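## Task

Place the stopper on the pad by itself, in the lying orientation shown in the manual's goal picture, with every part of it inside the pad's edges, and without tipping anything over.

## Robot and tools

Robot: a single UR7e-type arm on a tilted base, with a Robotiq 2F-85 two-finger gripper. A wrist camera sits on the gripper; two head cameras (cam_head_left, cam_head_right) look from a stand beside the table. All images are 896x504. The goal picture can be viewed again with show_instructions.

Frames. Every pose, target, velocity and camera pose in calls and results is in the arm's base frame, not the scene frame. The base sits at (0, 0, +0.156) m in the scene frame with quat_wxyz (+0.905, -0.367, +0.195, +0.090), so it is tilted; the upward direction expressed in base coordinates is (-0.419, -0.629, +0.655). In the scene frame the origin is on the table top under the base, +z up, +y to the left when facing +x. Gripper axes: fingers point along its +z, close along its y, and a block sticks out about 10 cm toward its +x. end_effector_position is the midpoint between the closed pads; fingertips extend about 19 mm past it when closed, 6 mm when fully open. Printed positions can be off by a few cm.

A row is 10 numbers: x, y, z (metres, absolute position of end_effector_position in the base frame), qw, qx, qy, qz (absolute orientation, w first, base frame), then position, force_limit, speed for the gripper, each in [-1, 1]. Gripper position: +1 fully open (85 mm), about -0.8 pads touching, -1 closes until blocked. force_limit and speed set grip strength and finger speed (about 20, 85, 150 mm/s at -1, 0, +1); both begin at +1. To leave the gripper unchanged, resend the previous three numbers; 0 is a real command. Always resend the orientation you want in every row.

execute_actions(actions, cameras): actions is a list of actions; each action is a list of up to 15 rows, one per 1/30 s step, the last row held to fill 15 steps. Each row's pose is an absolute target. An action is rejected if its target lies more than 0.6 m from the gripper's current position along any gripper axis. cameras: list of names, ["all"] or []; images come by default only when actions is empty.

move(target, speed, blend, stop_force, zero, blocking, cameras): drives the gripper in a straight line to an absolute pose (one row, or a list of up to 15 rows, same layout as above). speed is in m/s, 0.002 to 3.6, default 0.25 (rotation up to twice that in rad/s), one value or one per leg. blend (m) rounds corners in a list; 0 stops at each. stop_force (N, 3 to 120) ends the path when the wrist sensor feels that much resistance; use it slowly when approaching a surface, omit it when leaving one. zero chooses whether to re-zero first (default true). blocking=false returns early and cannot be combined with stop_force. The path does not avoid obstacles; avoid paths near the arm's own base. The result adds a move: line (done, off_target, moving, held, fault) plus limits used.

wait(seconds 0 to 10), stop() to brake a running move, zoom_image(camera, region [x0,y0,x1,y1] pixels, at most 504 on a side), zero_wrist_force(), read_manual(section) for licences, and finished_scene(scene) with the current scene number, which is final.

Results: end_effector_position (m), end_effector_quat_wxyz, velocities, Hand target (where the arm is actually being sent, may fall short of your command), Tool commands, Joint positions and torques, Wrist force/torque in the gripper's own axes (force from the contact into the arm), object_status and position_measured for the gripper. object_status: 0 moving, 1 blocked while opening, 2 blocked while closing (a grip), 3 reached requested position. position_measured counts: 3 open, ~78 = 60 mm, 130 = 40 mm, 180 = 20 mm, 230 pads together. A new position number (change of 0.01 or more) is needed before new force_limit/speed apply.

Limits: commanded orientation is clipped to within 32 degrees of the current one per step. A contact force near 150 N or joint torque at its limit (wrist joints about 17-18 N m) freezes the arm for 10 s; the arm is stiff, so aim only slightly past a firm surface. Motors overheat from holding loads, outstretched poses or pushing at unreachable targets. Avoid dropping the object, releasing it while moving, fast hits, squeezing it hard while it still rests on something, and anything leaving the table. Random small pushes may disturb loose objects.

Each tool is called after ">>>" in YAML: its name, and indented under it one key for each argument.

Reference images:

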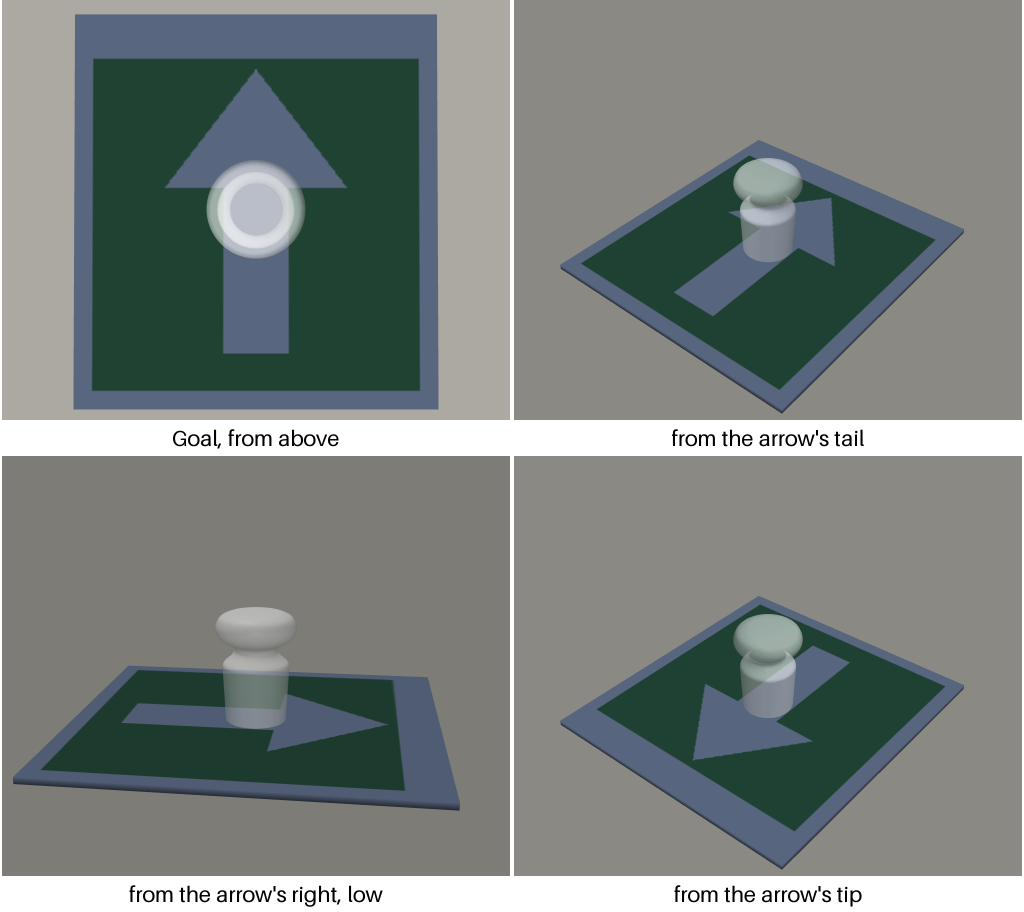

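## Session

>>> execute_actions:
  actions: []

Scene clock: 0.00 s.
end_effector_position=(+0.0887, +0.2734, +0.3558) position_measured=3 object_status=3 end_effector_quat_wxyz=(-0.206, -0.234, +0.841, +0.441)
Joint positions: [-0.115 -2.159 2.028 -0.569 -0.955 -0.951]
Joint velocities: within noise
Joint torques (N m): no reading
Motor temperatures (°C): [37 34 37 37 44 37]
Wrist force (N): no reading
Wrist torque (N m): no reading
Wrist force, peak (N): no reading
Hand target: +0.0887, +0.2734, +0.3558; -0.206, -0.234, +0.841, +0.441
Tool commands: gripper/position=+1.0 gripper/force_limit=+1.0 gripper/speed=+1.0

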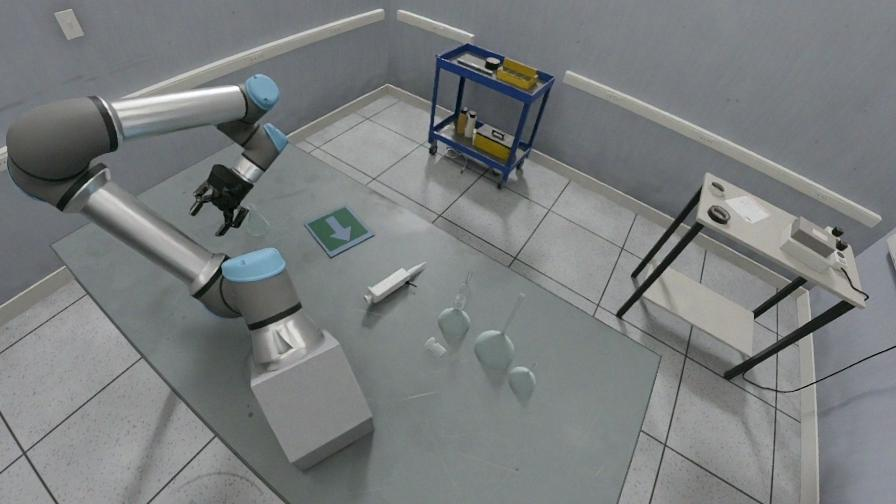

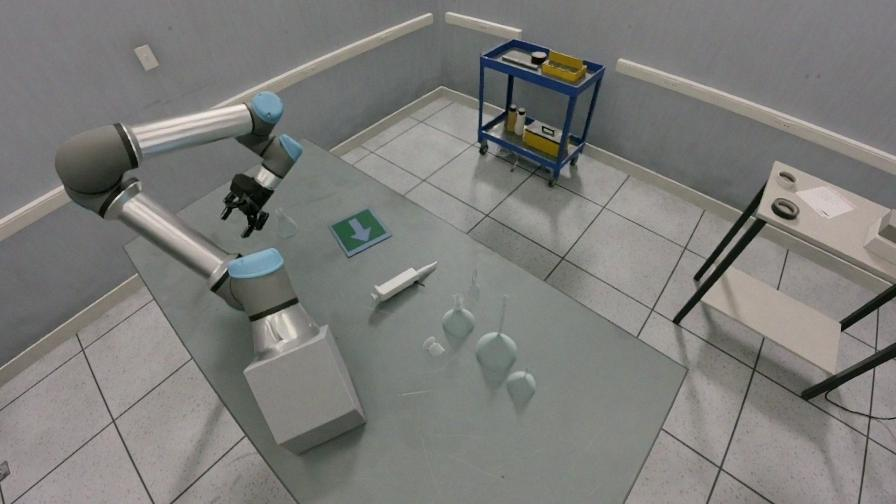

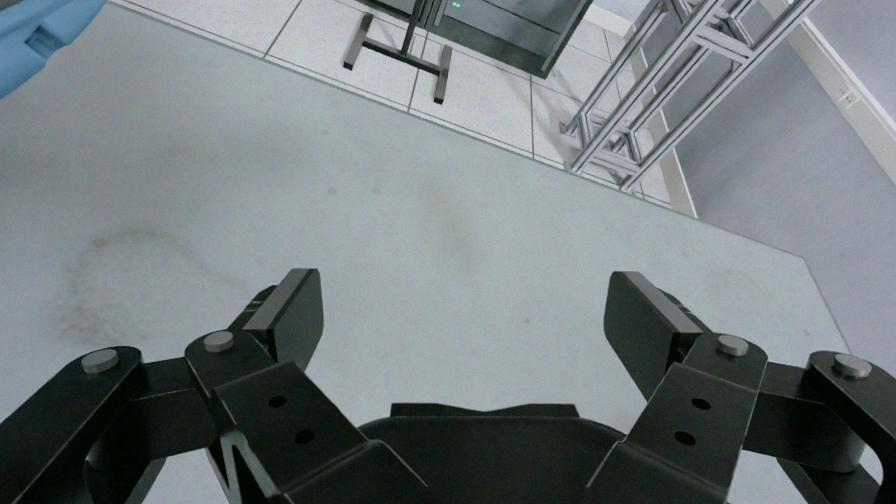

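>>> zoom_image:
  camera: "cam_head_left"
  region: [410, 250, 560, 410]

>>> zoom_image:
  camera: "cam_head_right"
  region: [410, 250, 560, 410]

>>> zoom_image:
  camera: "cam_head_left"
  region: [180, 170, 400, 310]

>>> zoom_image:
  camera: "cam_head_right"
  region: [410, 320, 460, 370]

>>> zoom_image:
  camera: "cam_head_left"
  region: [410, 320, 460, 370]

Scaled by 3.150 from the camera's 896x504 image, which has a finer 1280x720 frame.

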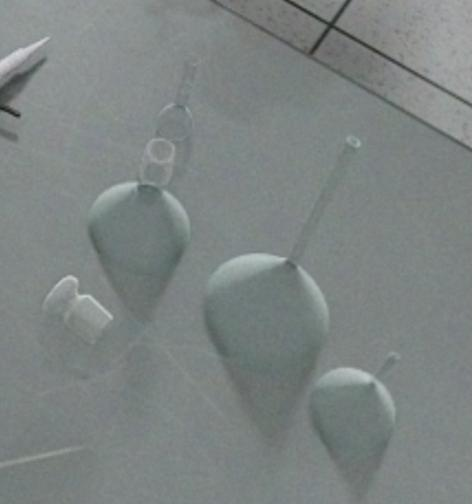

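Scaled by 3.150 from the camera's 896x504 image, which has a finer 1280x720 frame.

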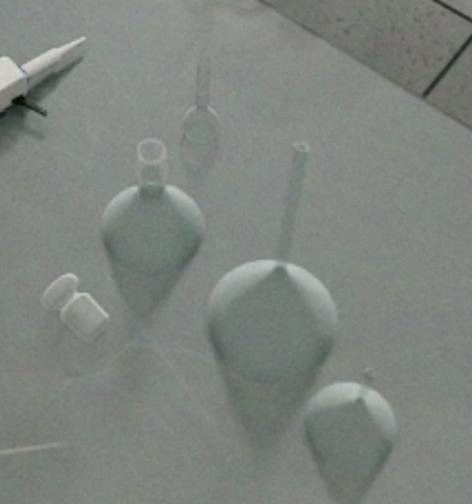

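Scaled by 2.291 from the camera's 896x504 image, which has a finer 1280x720 frame.

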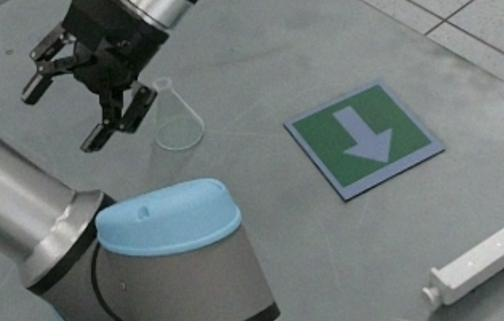

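Scaled by 10.080 from the camera's 896x504 image, which has a finer 1280x720 frame.

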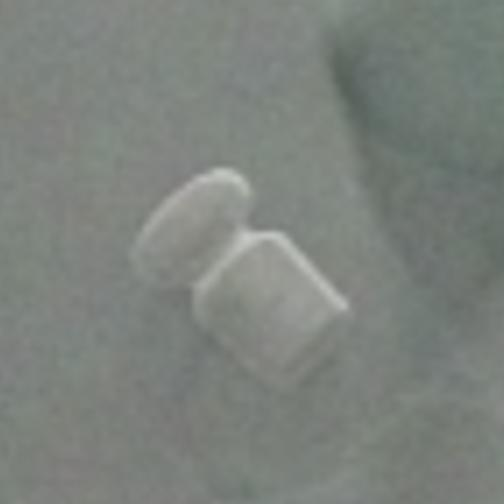

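Scaled by 10.080 from the camera's 896x504 image, which has a finer 1280x720 frame.

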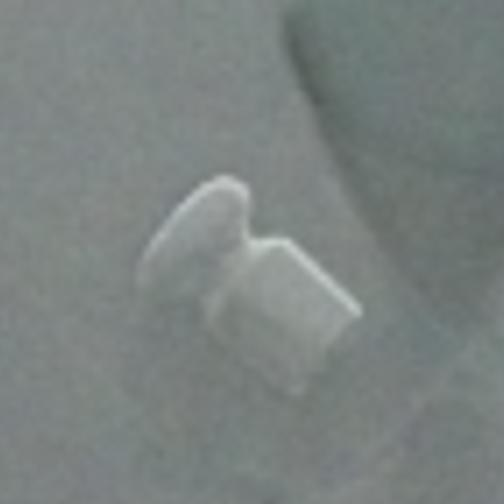

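>>> move:
  target:
    - [0.0070, 0.1115, 0.5149, -0.206, -0.234, 0.841, 0.441, 1, 1, 1]
    - [0.2192, -0.1691, 0.3810, 0.0577, 0.3941, 0.8196, 0.4116, 1, 1, 1]
    - [0.1601, -0.2963, 0.0836, -0.1216, 0.7036, 0.5763, 0.3974, 1, 1, 1]
  speed: 0.5
  blend: [0.06, 0.08, 0]
  cameras: ["all"]

Scene clock: 61.63 s.
end_effector_position=(+0.1601, -0.2963, +0.0837) position_measured=3 object_status=3 end_effector_quat_wxyz=(-0.122, +0.704, +0.576, +0.397)
Joint positions: [-1.75 -1.391 2.103 -1.468 -1.266 -0.114]
Joint torques (N m): [-2.6 16.44 -37.62 -4.07 1.33 1.28]
Wrist force (N): [0.1 -0.1 1.0]
Wrist torque (N m): [0.04 -0.08 -0.15]
Wrist force, peak (N): [2.2 6.4 4.6]
Hand target: +0.1601, -0.2963, +0.0836; -0.122, +0.704, +0.576, +0.397
Off the commanded pose: 0.000 m, 0 deg.
move: done

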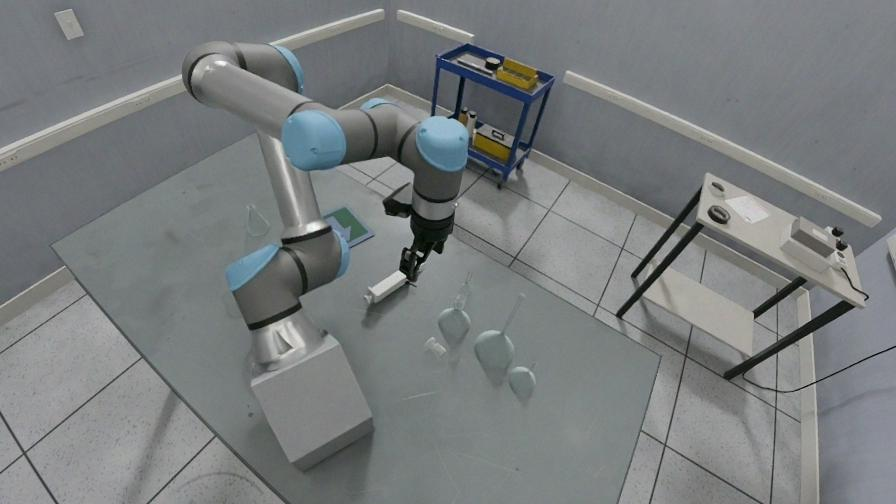

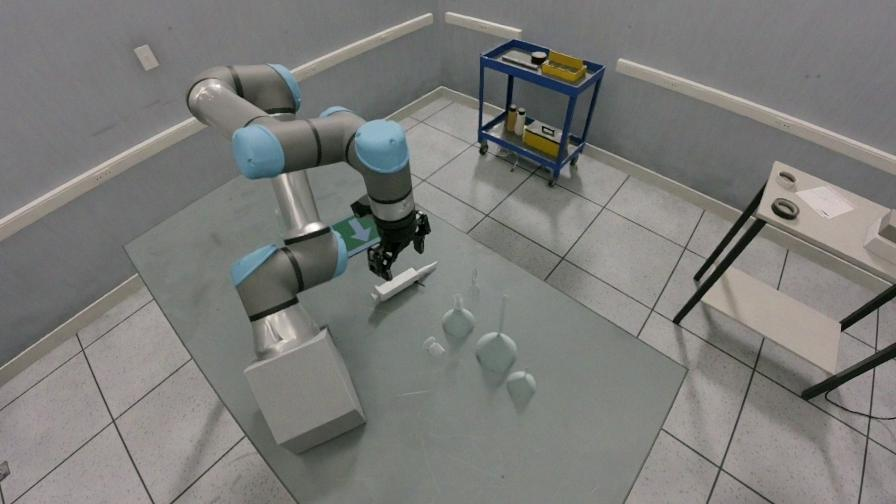

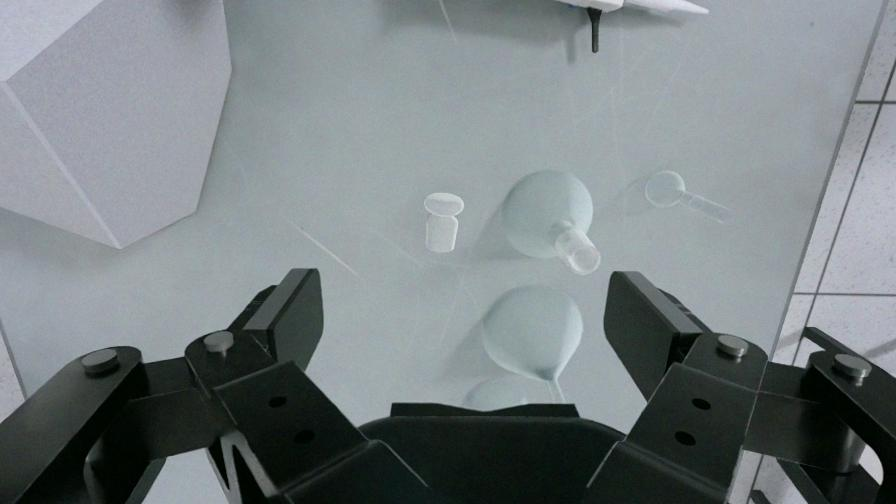

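>>> zoom_image:
  camera: "cam_wrist"
  region: [390, 150, 620, 290]

>>> zoom_image:
  camera: "cam_wrist"
  region: [410, 180, 480, 260]

Scaled by 2.191 from the camera's 896x504 image, which has a finer 1280x720 frame.

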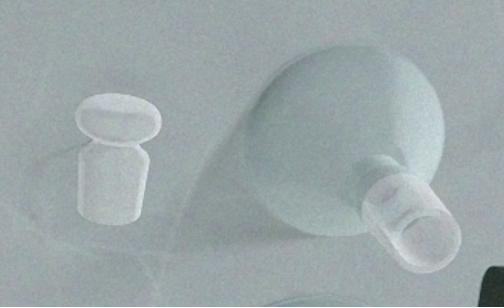

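Scaled by 6.300 from the camera's 896x504 image, which has a finer 1280x720 frame.

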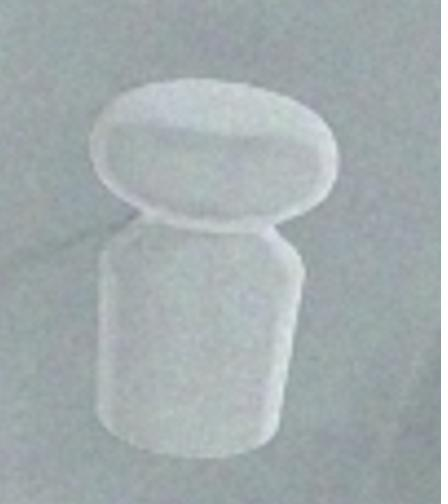

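>>> move:
  target: [0.2334, -0.2288, -0.1214, -0.1866, 0.6926, 0.5288, 0.4535, 0.26, -1, 0]
  speed: 0.25
  cameras: ["all"]

>>> zoom_image:
  camera: "cam_wrist"
  region: [330, 100, 630, 400]

Scene clock: 195.30 s.
end_effector_position=(+0.2334, -0.2288, -0.1213) position_measured=96 object_status=3 end_effector_quat_wxyz=(-0.187, +0.693, +0.529, +0.454)
Joint positions: [-1.596 -0.84 2.219 -1.985 -1.146 0.016]
Joint torques (N m): [-6.69 -0.62 -31.65 -3.96 1.64 1.43]
Wrist force (N): [0.2 0.0 0.9]
Wrist torque (N m): [0.03 -0.06 -0.12]
Wrist force, peak (N): [-0.7 -2.9 4.9]
Hand target: +0.2334, -0.2288, -0.1214; -0.187, +0.693, +0.529, +0.454
Off the commanded pose: 0.000 m, 0 deg.
move: done

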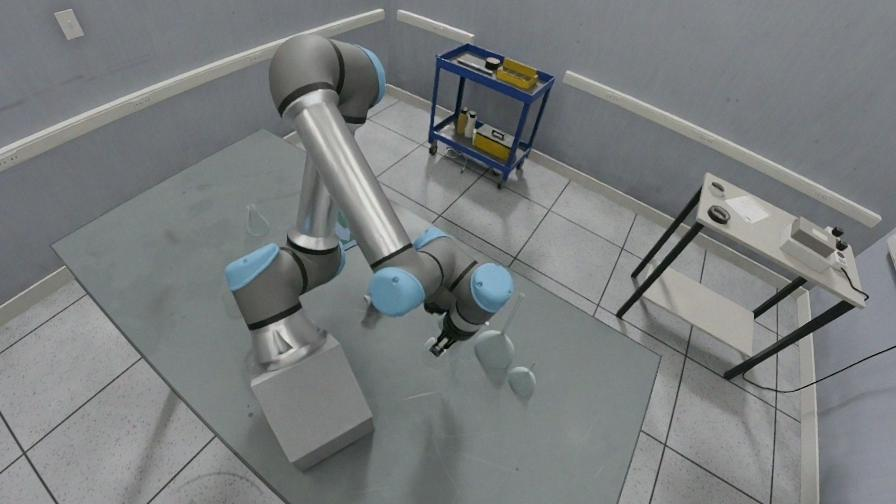

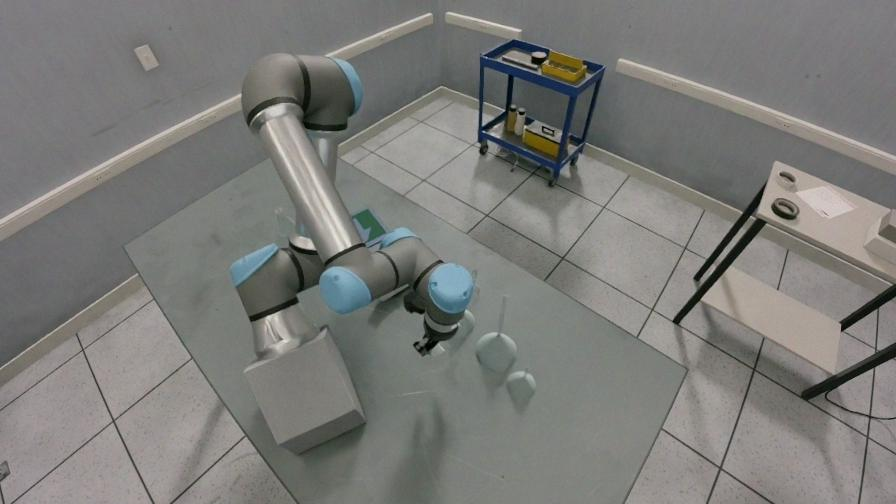

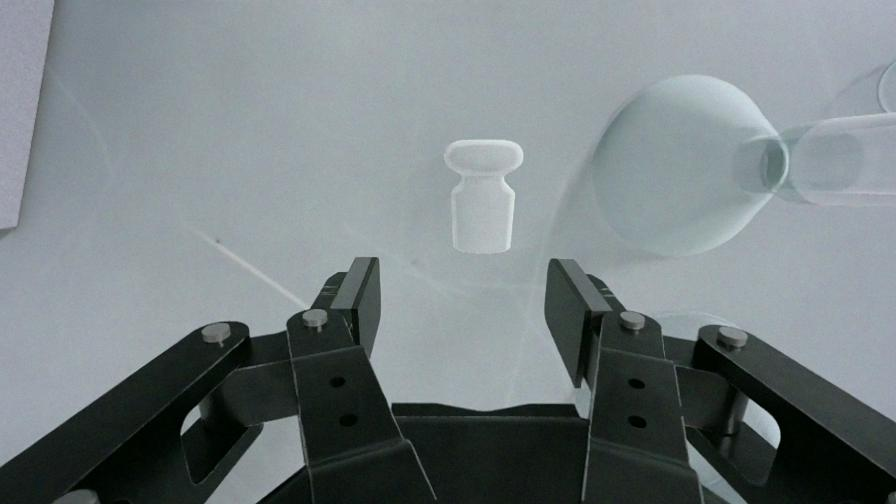

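Scaled by 1.680 from the camera's 896x504 image, which has a finer 1280x720 frame.

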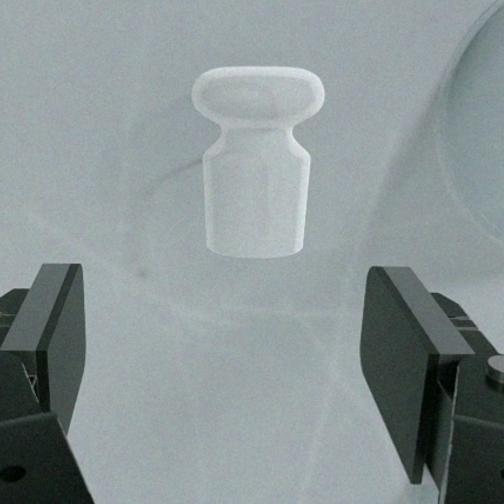

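>>> move:
  target: [0.2752, -0.1811, -0.1536, -0.1866, 0.6926, 0.5288, 0.4535, 0.26, -1, 0]
  speed: 0.1
  cameras: ["all"]

>>> zoom_image:
  camera: "cam_wrist"
  region: [300, 100, 650, 410]

>>> zoom_image:
  camera: "cam_head_left"
  region: [400, 270, 540, 400]

>>> zoom_image:
  camera: "cam_head_right"
  region: [400, 270, 540, 400]

Scene clock: 214.47 s.
end_effector_position=(+0.2752, -0.1811, -0.1536) position_measured=96 object_status=3 end_effector_quat_wxyz=(-0.187, +0.693, +0.529, +0.454)
Joint positions: [-1.488 -0.749 2.288 -2.177 -1.058 0.087]
Joint torques (N m): [-7.01 -2.63 -4.98 -3.33 1.77 1.48]
Wrist force (N): [0.2 -0.1 0.7]
Wrist torque (N m): [0.01 -0.07 -0.11]
Wrist force, peak (N): [0.4 0.2 1.7]
Hand target: +0.2752, -0.1811, -0.1536; -0.187, +0.693, +0.529, +0.454
Off the commanded pose: 0.000 m, 0 deg.
move: done

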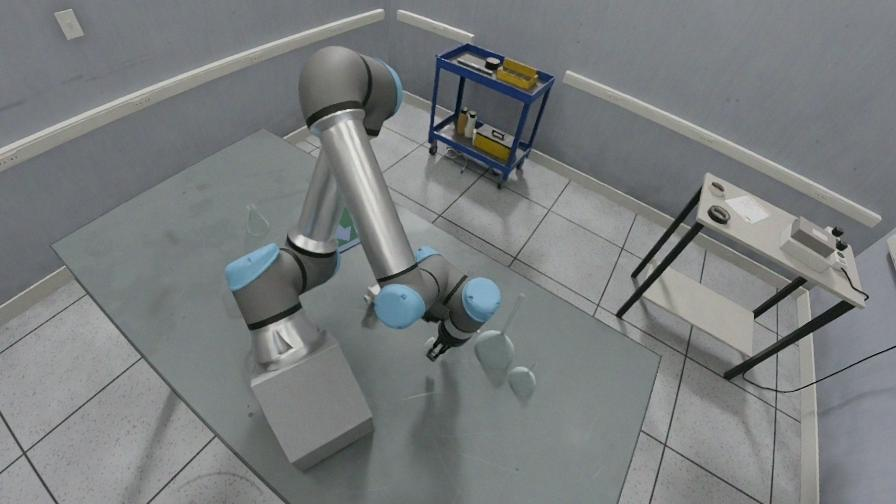

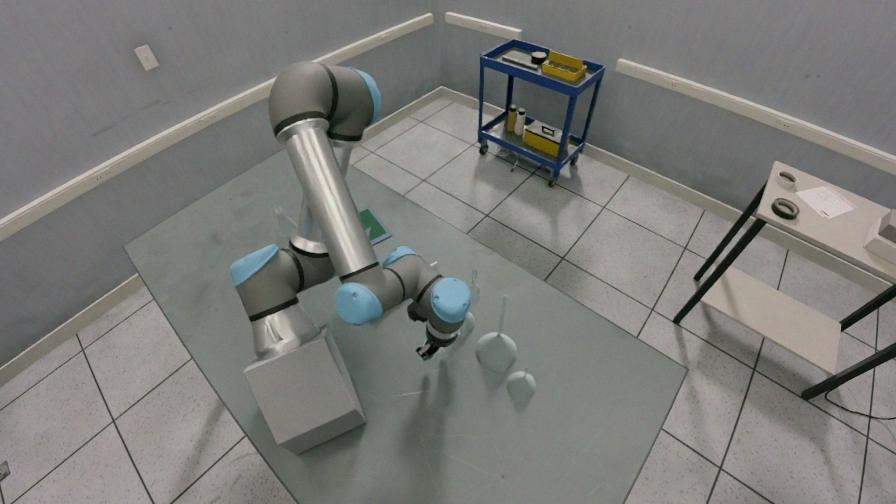

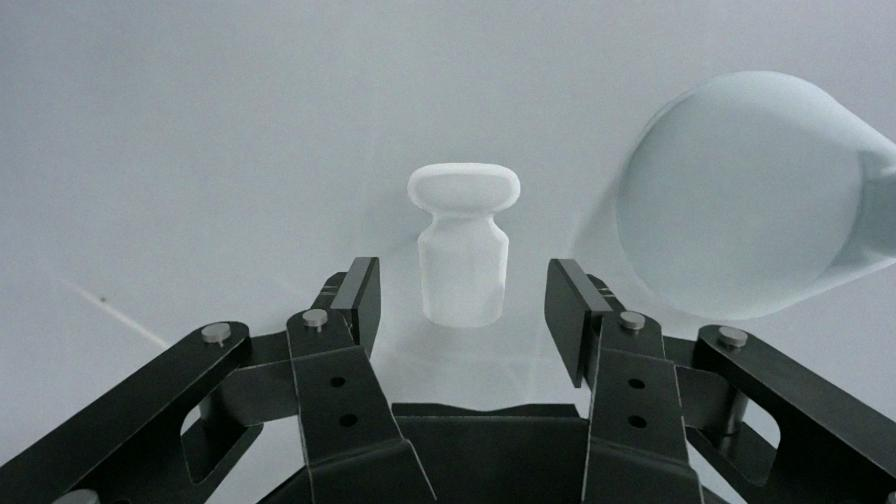

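Scaled by 1.440 from the camera's 896x504 image, which has a finer 1280x720 frame.

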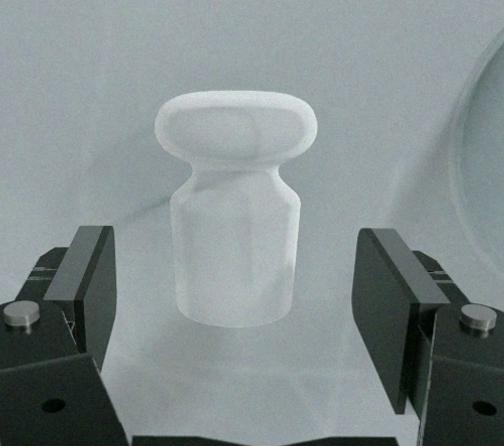

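Scaled by 3.600 from the camera's 896x504 image, which has a finer 1280x720 frame.

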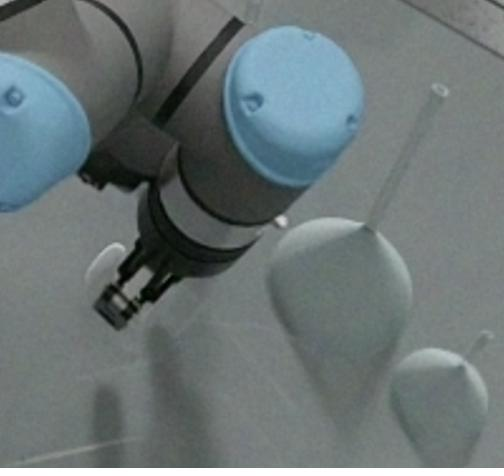

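Scaled by 3.600 from the camera's 896x504 image, which has a finer 1280x720 frame.

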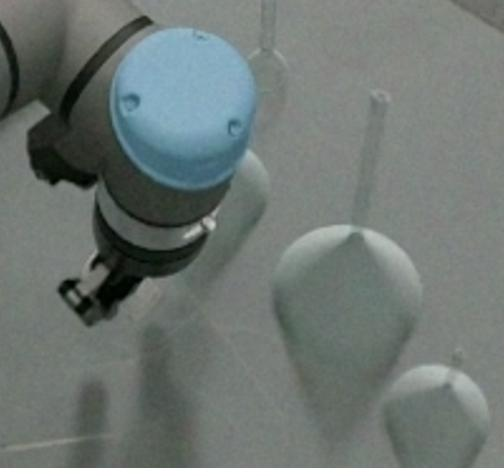

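>>> move:
  target: [0.2850, -0.1632, -0.1634, -0.1866, 0.6926, 0.5288, 0.4535, 0.26, -1, 0]
  speed: 0.015
  stop_force: 4
  cameras: ["cam_wrist"]

>>> zoom_image:
  camera: "cam_wrist"
  region: [300, 130, 650, 440]

Scene clock: 224.77 s.
end_effector_position=(+0.2850, -0.1632, -0.1634) position_measured=96 object_status=3 end_effector_quat_wxyz=(-0.187, +0.693, +0.529, +0.454)
Joint positions: [-1.458 -0.716 2.314 -2.246 -1.034 0.108]
Joint torques (N m): [-7.49 -3.08 -3.87 -3.61 1.66 1.43]
Wrist force (N): [0.4 0.2 1.0]
Wrist torque (N m): [0.07 -0.12 -0.11]
Wrist force, peak (N): [0.5 0.2 1.3]
Hand target: +0.2850, -0.1632, -0.1634; -0.187, +0.693, +0.529, +0.454
Off the commanded pose: 0.000 m, 0 deg.
move: done
Images, in order (width x height): cam_wrist 896x504.

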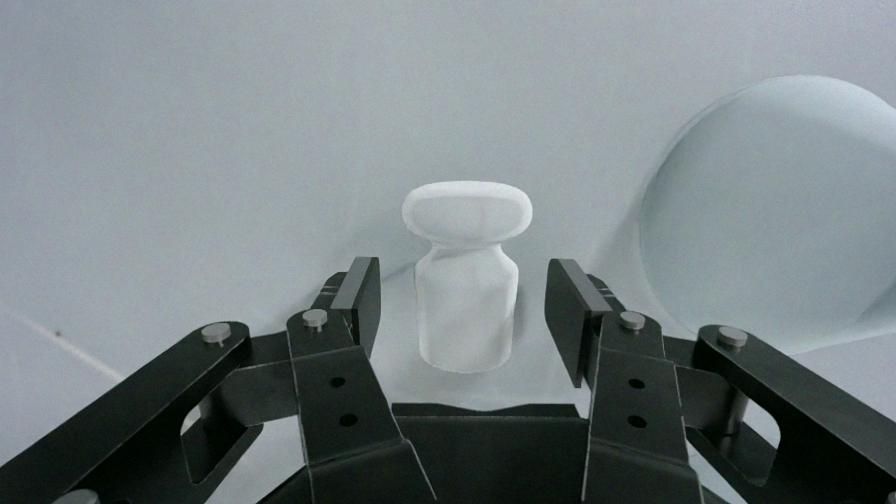

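Scaled by 1.440 from the camera's 896x504 image, which has a finer 1280x720 frame.

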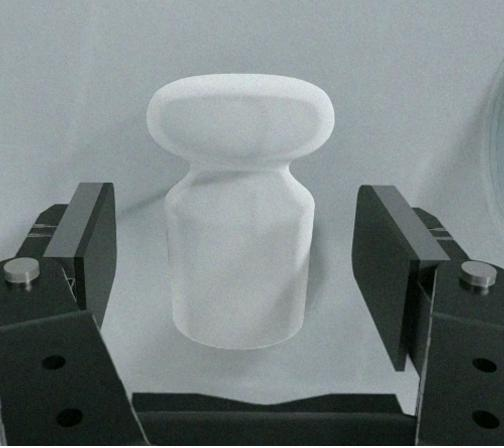

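>>> move:
  target: [0.2850, -0.1632, -0.1634, -0.1866, 0.6926, 0.5288, 0.4535, -1, -1, -1]
  speed: 0.03

>>> wait:
  seconds: 0.3
  cameras: ["cam_wrist"]

Scene clock: 230.40 s.
end_effector_position=(+0.2850, -0.1632, -0.1634) position_measured=153 object_status=0 end_effector_quat_wxyz=(-0.187, +0.693, +0.529, +0.454)
Joint positions: [-1.458 -0.716 2.314 -2.246 -1.034 0.108]
Joint torques (N m): [-8.19 -1.57 -3.59 -2.76 0.99 1.41]
Wrist force (N): [5.1 0.6 -9.8]
Wrist torque (N m): [0.01 -0.22 -0.13]
Wrist force, peak (N): [5.1 0.6 -9.8]
Hand target: +0.2850, -0.1632, -0.1634; -0.187, +0.693, +0.529, +0.454
Off the commanded pose: 0.000 m, 0 deg.
move: done

Scene clock: 230.70 s.
end_effector_position=(+0.2850, -0.1632, -0.1634) position_measured=153 object_status=2 end_effector_quat_wxyz=(-0.187, +0.693, +0.529, +0.454)
Joint positions: [-1.458 -0.716 2.314 -2.246 -1.034 0.108]
Joint torques (N m): [-8.03 -3.67 -3.07 -1.97 0.14 1.42]
Wrist force (N): [5.1 0.8 -9.6]
Wrist torque (N m): [0.05 -0.23 -0.13]
Wrist force, peak (N): [5.1 0.7 -9.7]
Hand target: +0.2850, -0.1632, -0.1634; -0.187, +0.693, +0.529, +0.454
Tool commands: gripper/position=-1.0 gripper/force_limit=-1.0 gripper/speed=-1.0
Off the commanded pose: 0.000 m, 0 deg.
wait: 0.30 s; at rest by 0.17 s
Images, in order (width x height): cam_wrist 896x504.

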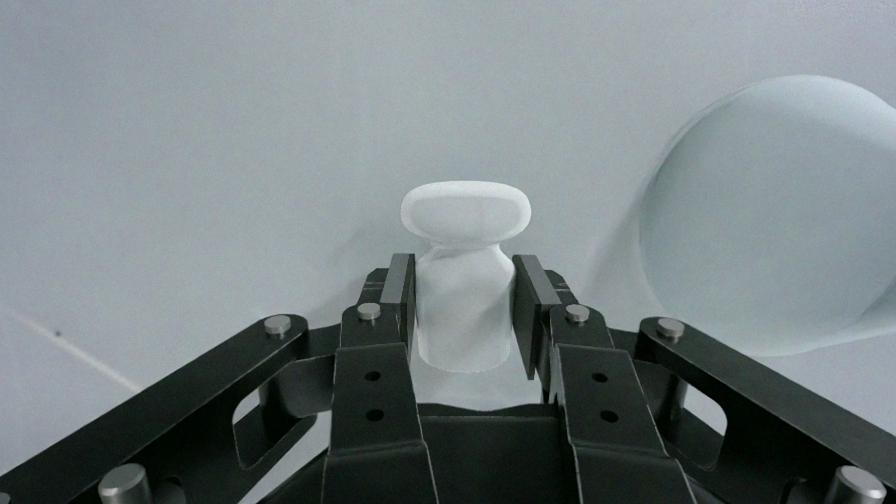

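>>> move:
  target:
    - [0.1729, -0.3316, 0.0119, -0.1866, 0.6926, 0.5288, 0.4535, -1, -1, -1]
    - [0.2853, -0.1855, 0.2243, -0.1216, 0.7036, 0.5763, 0.3974, -1, -1, -1]
  speed: [0.2, 0.35]
  blend: [0.05, 0]
  cameras: ["all"]

Scene clock: 241.00 s.
end_effector_position=(+0.2853, -0.1855, +0.2242) position_measured=153 object_status=2 end_effector_quat_wxyz=(-0.122, +0.704, +0.576, +0.397)
Joint positions: [-1.447 -1.764 2.079 -1.167 -1.054 0.124]
Joint torques (N m): [-1.67 -5.25 -34.91 -0.51 1.88 1.73]
Wrist force (N): [0.0 0.2 1.0]
Wrist torque (N m): [0.06 -0.08 -0.15]
Wrist force, peak (N): [5.2 0.8 -9.8]
Hand target: +0.2853, -0.1855, +0.2243; -0.122, +0.704, +0.576, +0.397
Off the commanded pose: 0.000 m, 0 deg.
move: done

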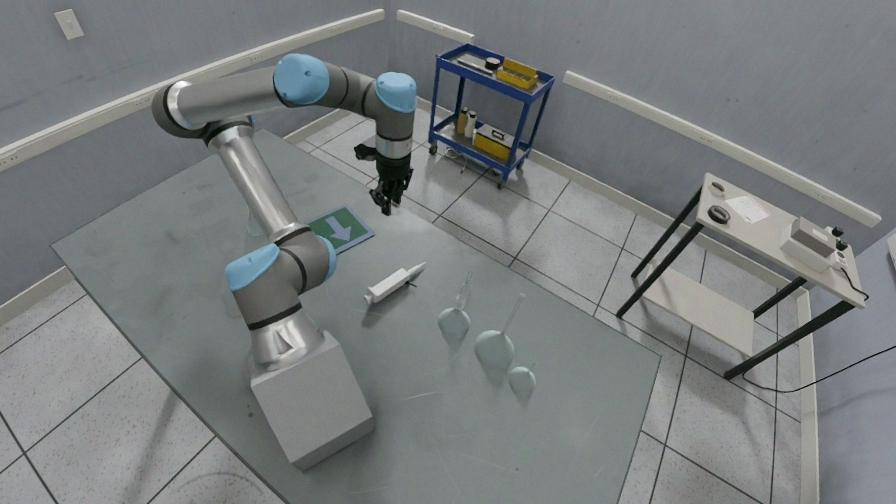

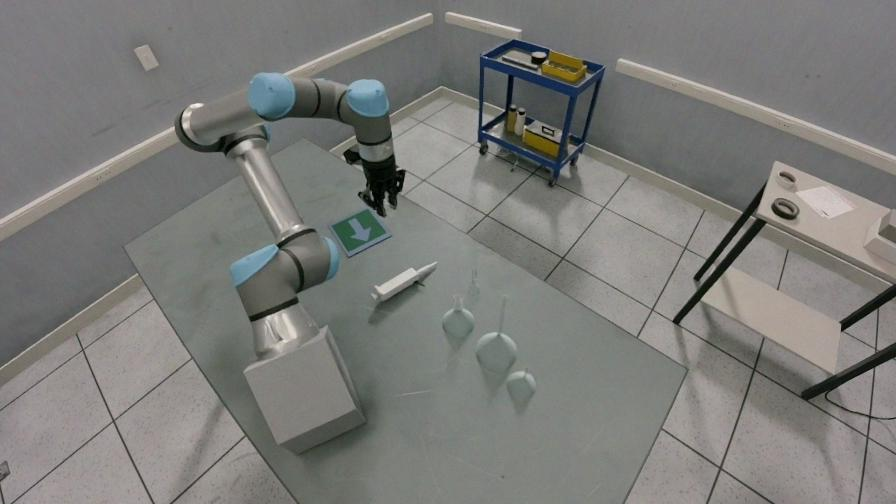

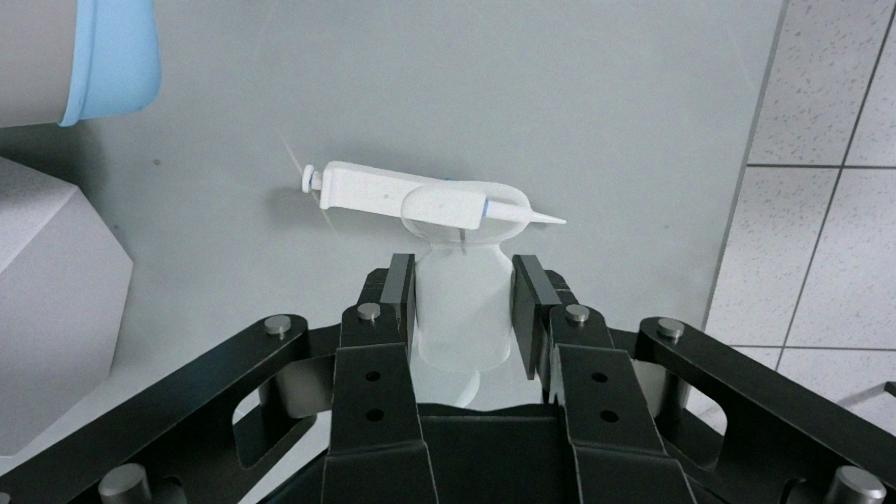

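>>> move:
  target: [0.2797, -0.0981, 0.3353, -0.1216, 0.7036, 0.5763, 0.3974, -1, -1, -1]
  speed: 0.3
  cameras: ["all"]

>>> zoom_image:
  camera: "cam_wrist"
  region: [200, 0, 700, 420]

Scene clock: 248.60 s.
end_effector_position=(+0.2797, -0.0981, +0.3353) position_measured=153 object_status=2 end_effector_quat_wxyz=(-0.122, +0.704, +0.576, +0.397)
Joint positions: [-1.428 -2.022 1.962 -0.8 -1.042 0.141]
Joint torques (N m): [-24.7 1.61 -27.75 -0.59 -1.64 -1.71]
Wrist force (N): [0.0 -0.2 1.3]
Wrist torque (N m): [-0.01 -0.07 -0.14]
Wrist force, peak (N): [2.6 -0.1 1.1]
Hand target: +0.2797, -0.0981, +0.3353; -0.122, +0.704, +0.576, +0.397
Off the commanded pose: 0.000 m, 0 deg.
move: done

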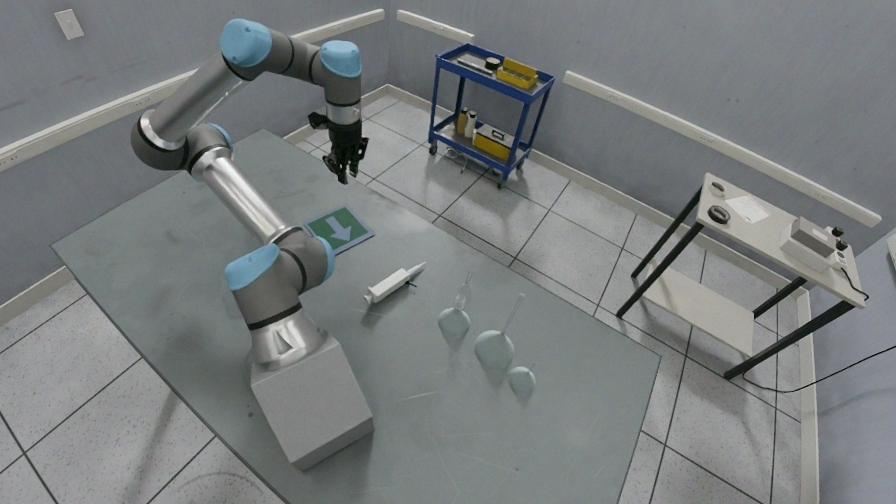

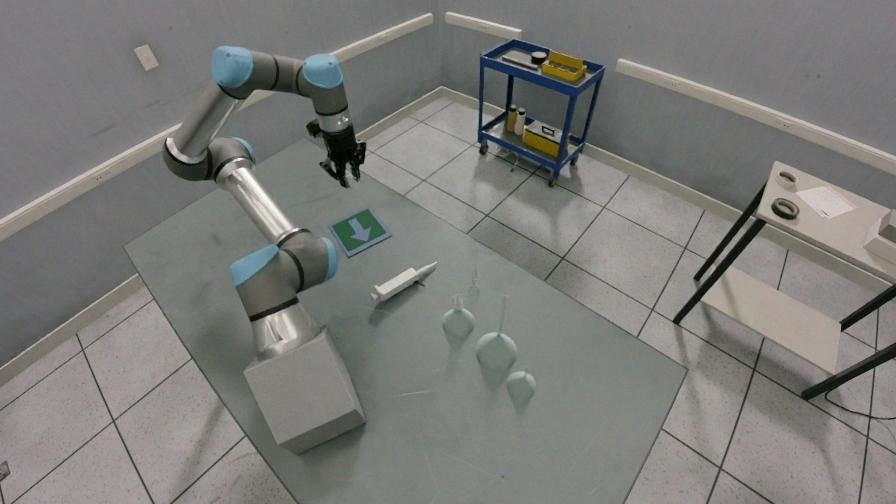

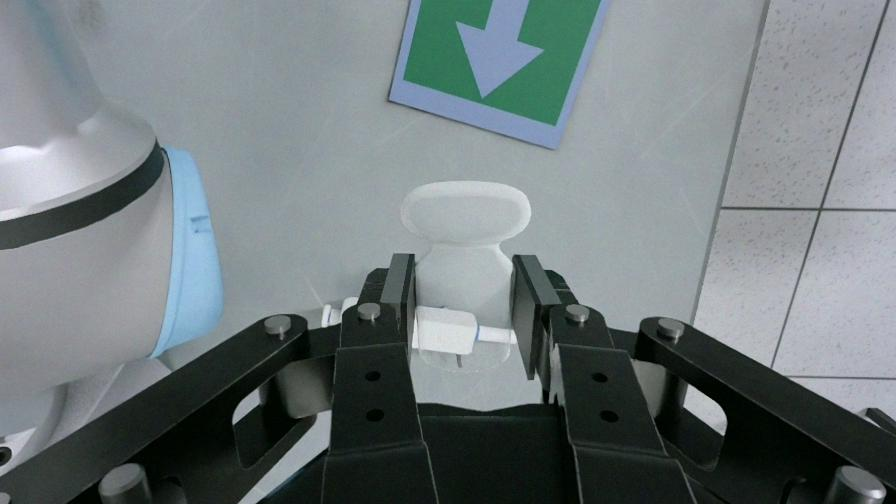

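Scaled by 1.008 from the camera's 896x504 image, which has a finer 1280x720 frame.

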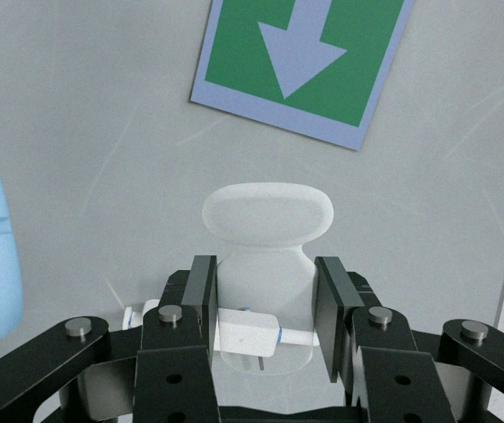

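>>> move:
  target:
    - [0.4057, 0.0985, 0.2853, -0.1713, 0.6663, 0.5635, 0.4571, -1, -1, -1]
    - [0.4270, 0.1305, 0.2521, -0.1713, 0.6663, 0.5635, 0.4571, -1, -1, -1]
  speed: [0.3, 0.12]
  blend: [0.02, 0]
  cameras: ["all"]

Scene clock: 262.70 s.
end_effector_position=(+0.4270, +0.1305, +0.2521) position_measured=153 object_status=2 end_effector_quat_wxyz=(-0.171, +0.666, +0.564, +0.457)
Joint positions: [-0.609 -1.963 2.363 -1.812 -0.559 1.04]
Joint torques (N m): [6.92 10.38 -2.94 -3.18 -1.41 1.27]
Wrist force (N): [0.2 -0.2 1.4]
Wrist torque (N m): [0.02 -0.13 -0.12]
Wrist force, peak (N): [-2.4 0.9 2.6]
Hand target: +0.4270, +0.1305, +0.2521; -0.171, +0.666, +0.564, +0.457
Off the commanded pose: 0.000 m, 0 deg.
move: done

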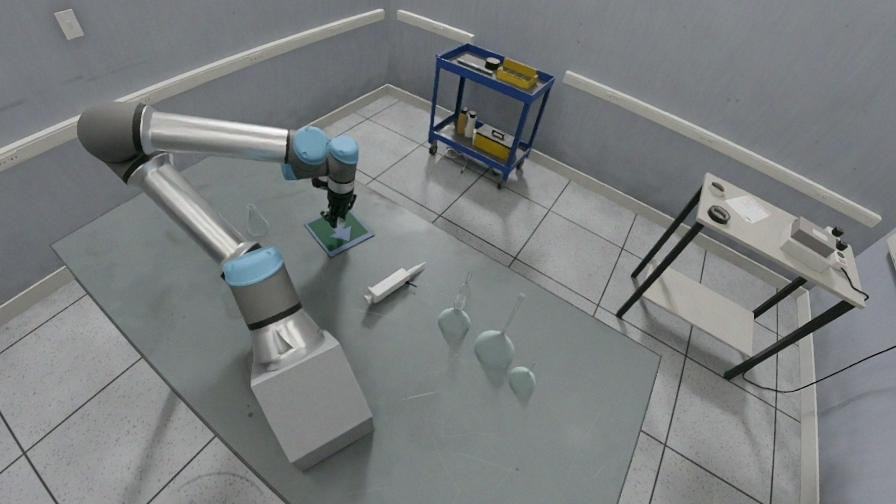

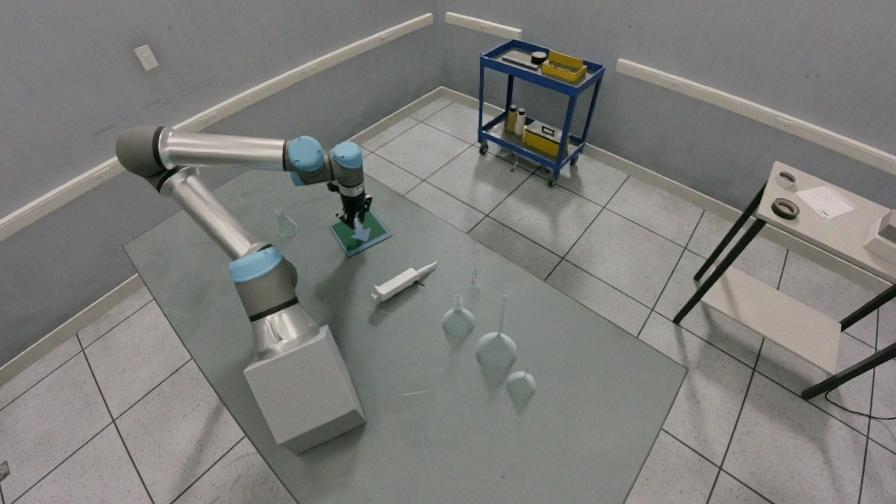

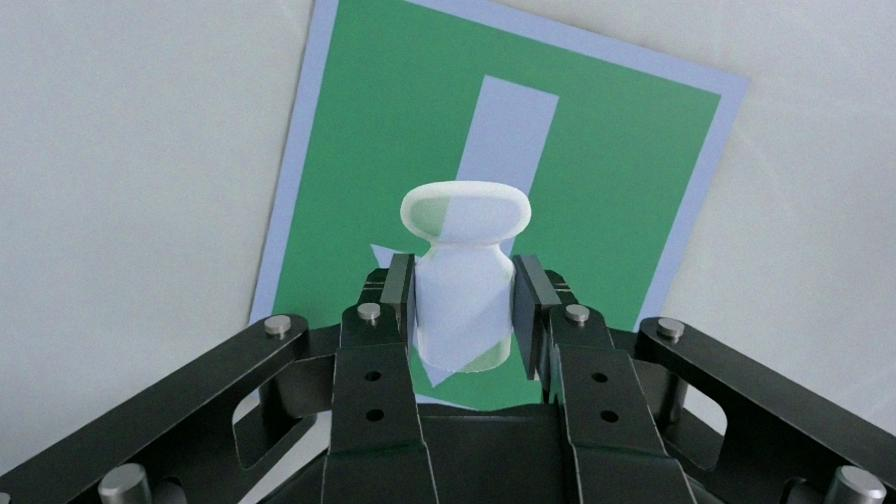

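>>> move:
  target: [0.4438, 0.1557, 0.2259, -0.1713, 0.6663, 0.5635, 0.4571, -1, -1, -1]
  speed: 0.01
  stop_force: 3
  cameras: ["cam_wrist", "cam_head_left", "cam_head_right"]

Scene clock: 268.67 s.
end_effector_position=(+0.4384, +0.1476, +0.2343) position_measured=153 object_status=2 end_effector_quat_wxyz=(-0.171, +0.666, +0.564, +0.457)
Joint positions: [-0.541 -1.894 2.405 -2.031 -0.551 1.169]
Joint torques (N m): [-18.74 -21.89 -24.58 0.15 -1.56 -1.65]
Wrist force (N): [0.8 0.0 -1.9]
Wrist torque (N m): [0.08 -0.12 -0.12]
Wrist force, peak (N): [1.6 0.5 -4.2]
Hand target: +0.4384, +0.1476, +0.2343; -0.171, +0.666, +0.564, +0.457
Off the commanded pose: 0.013 m, 0 deg.
move: contact

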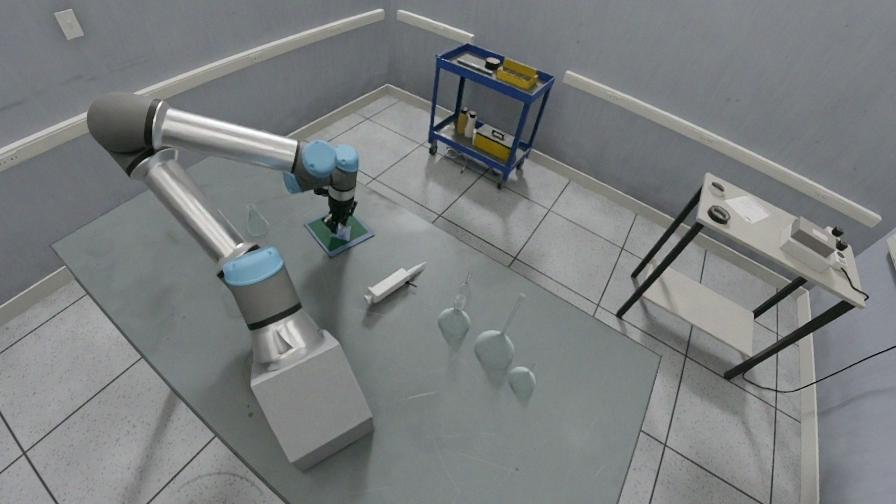

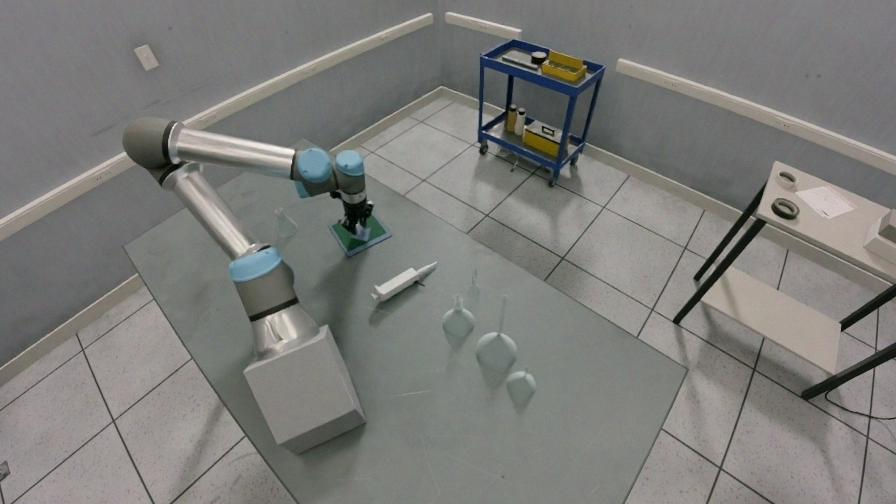

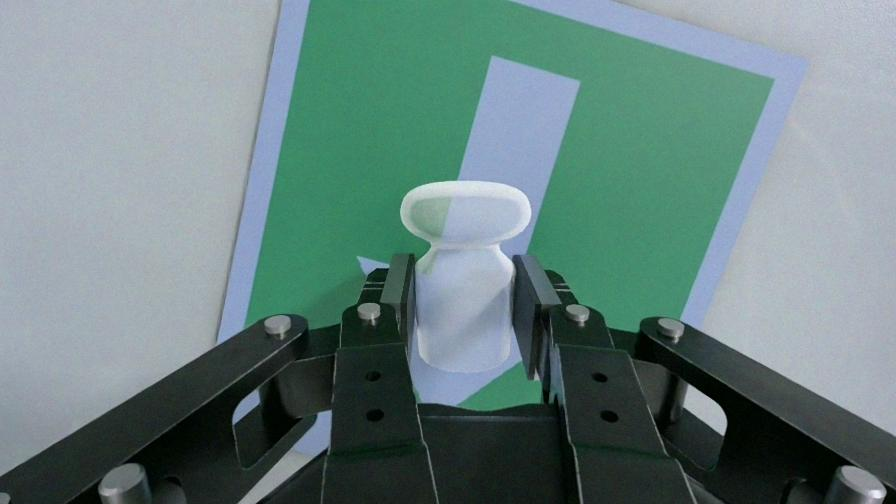

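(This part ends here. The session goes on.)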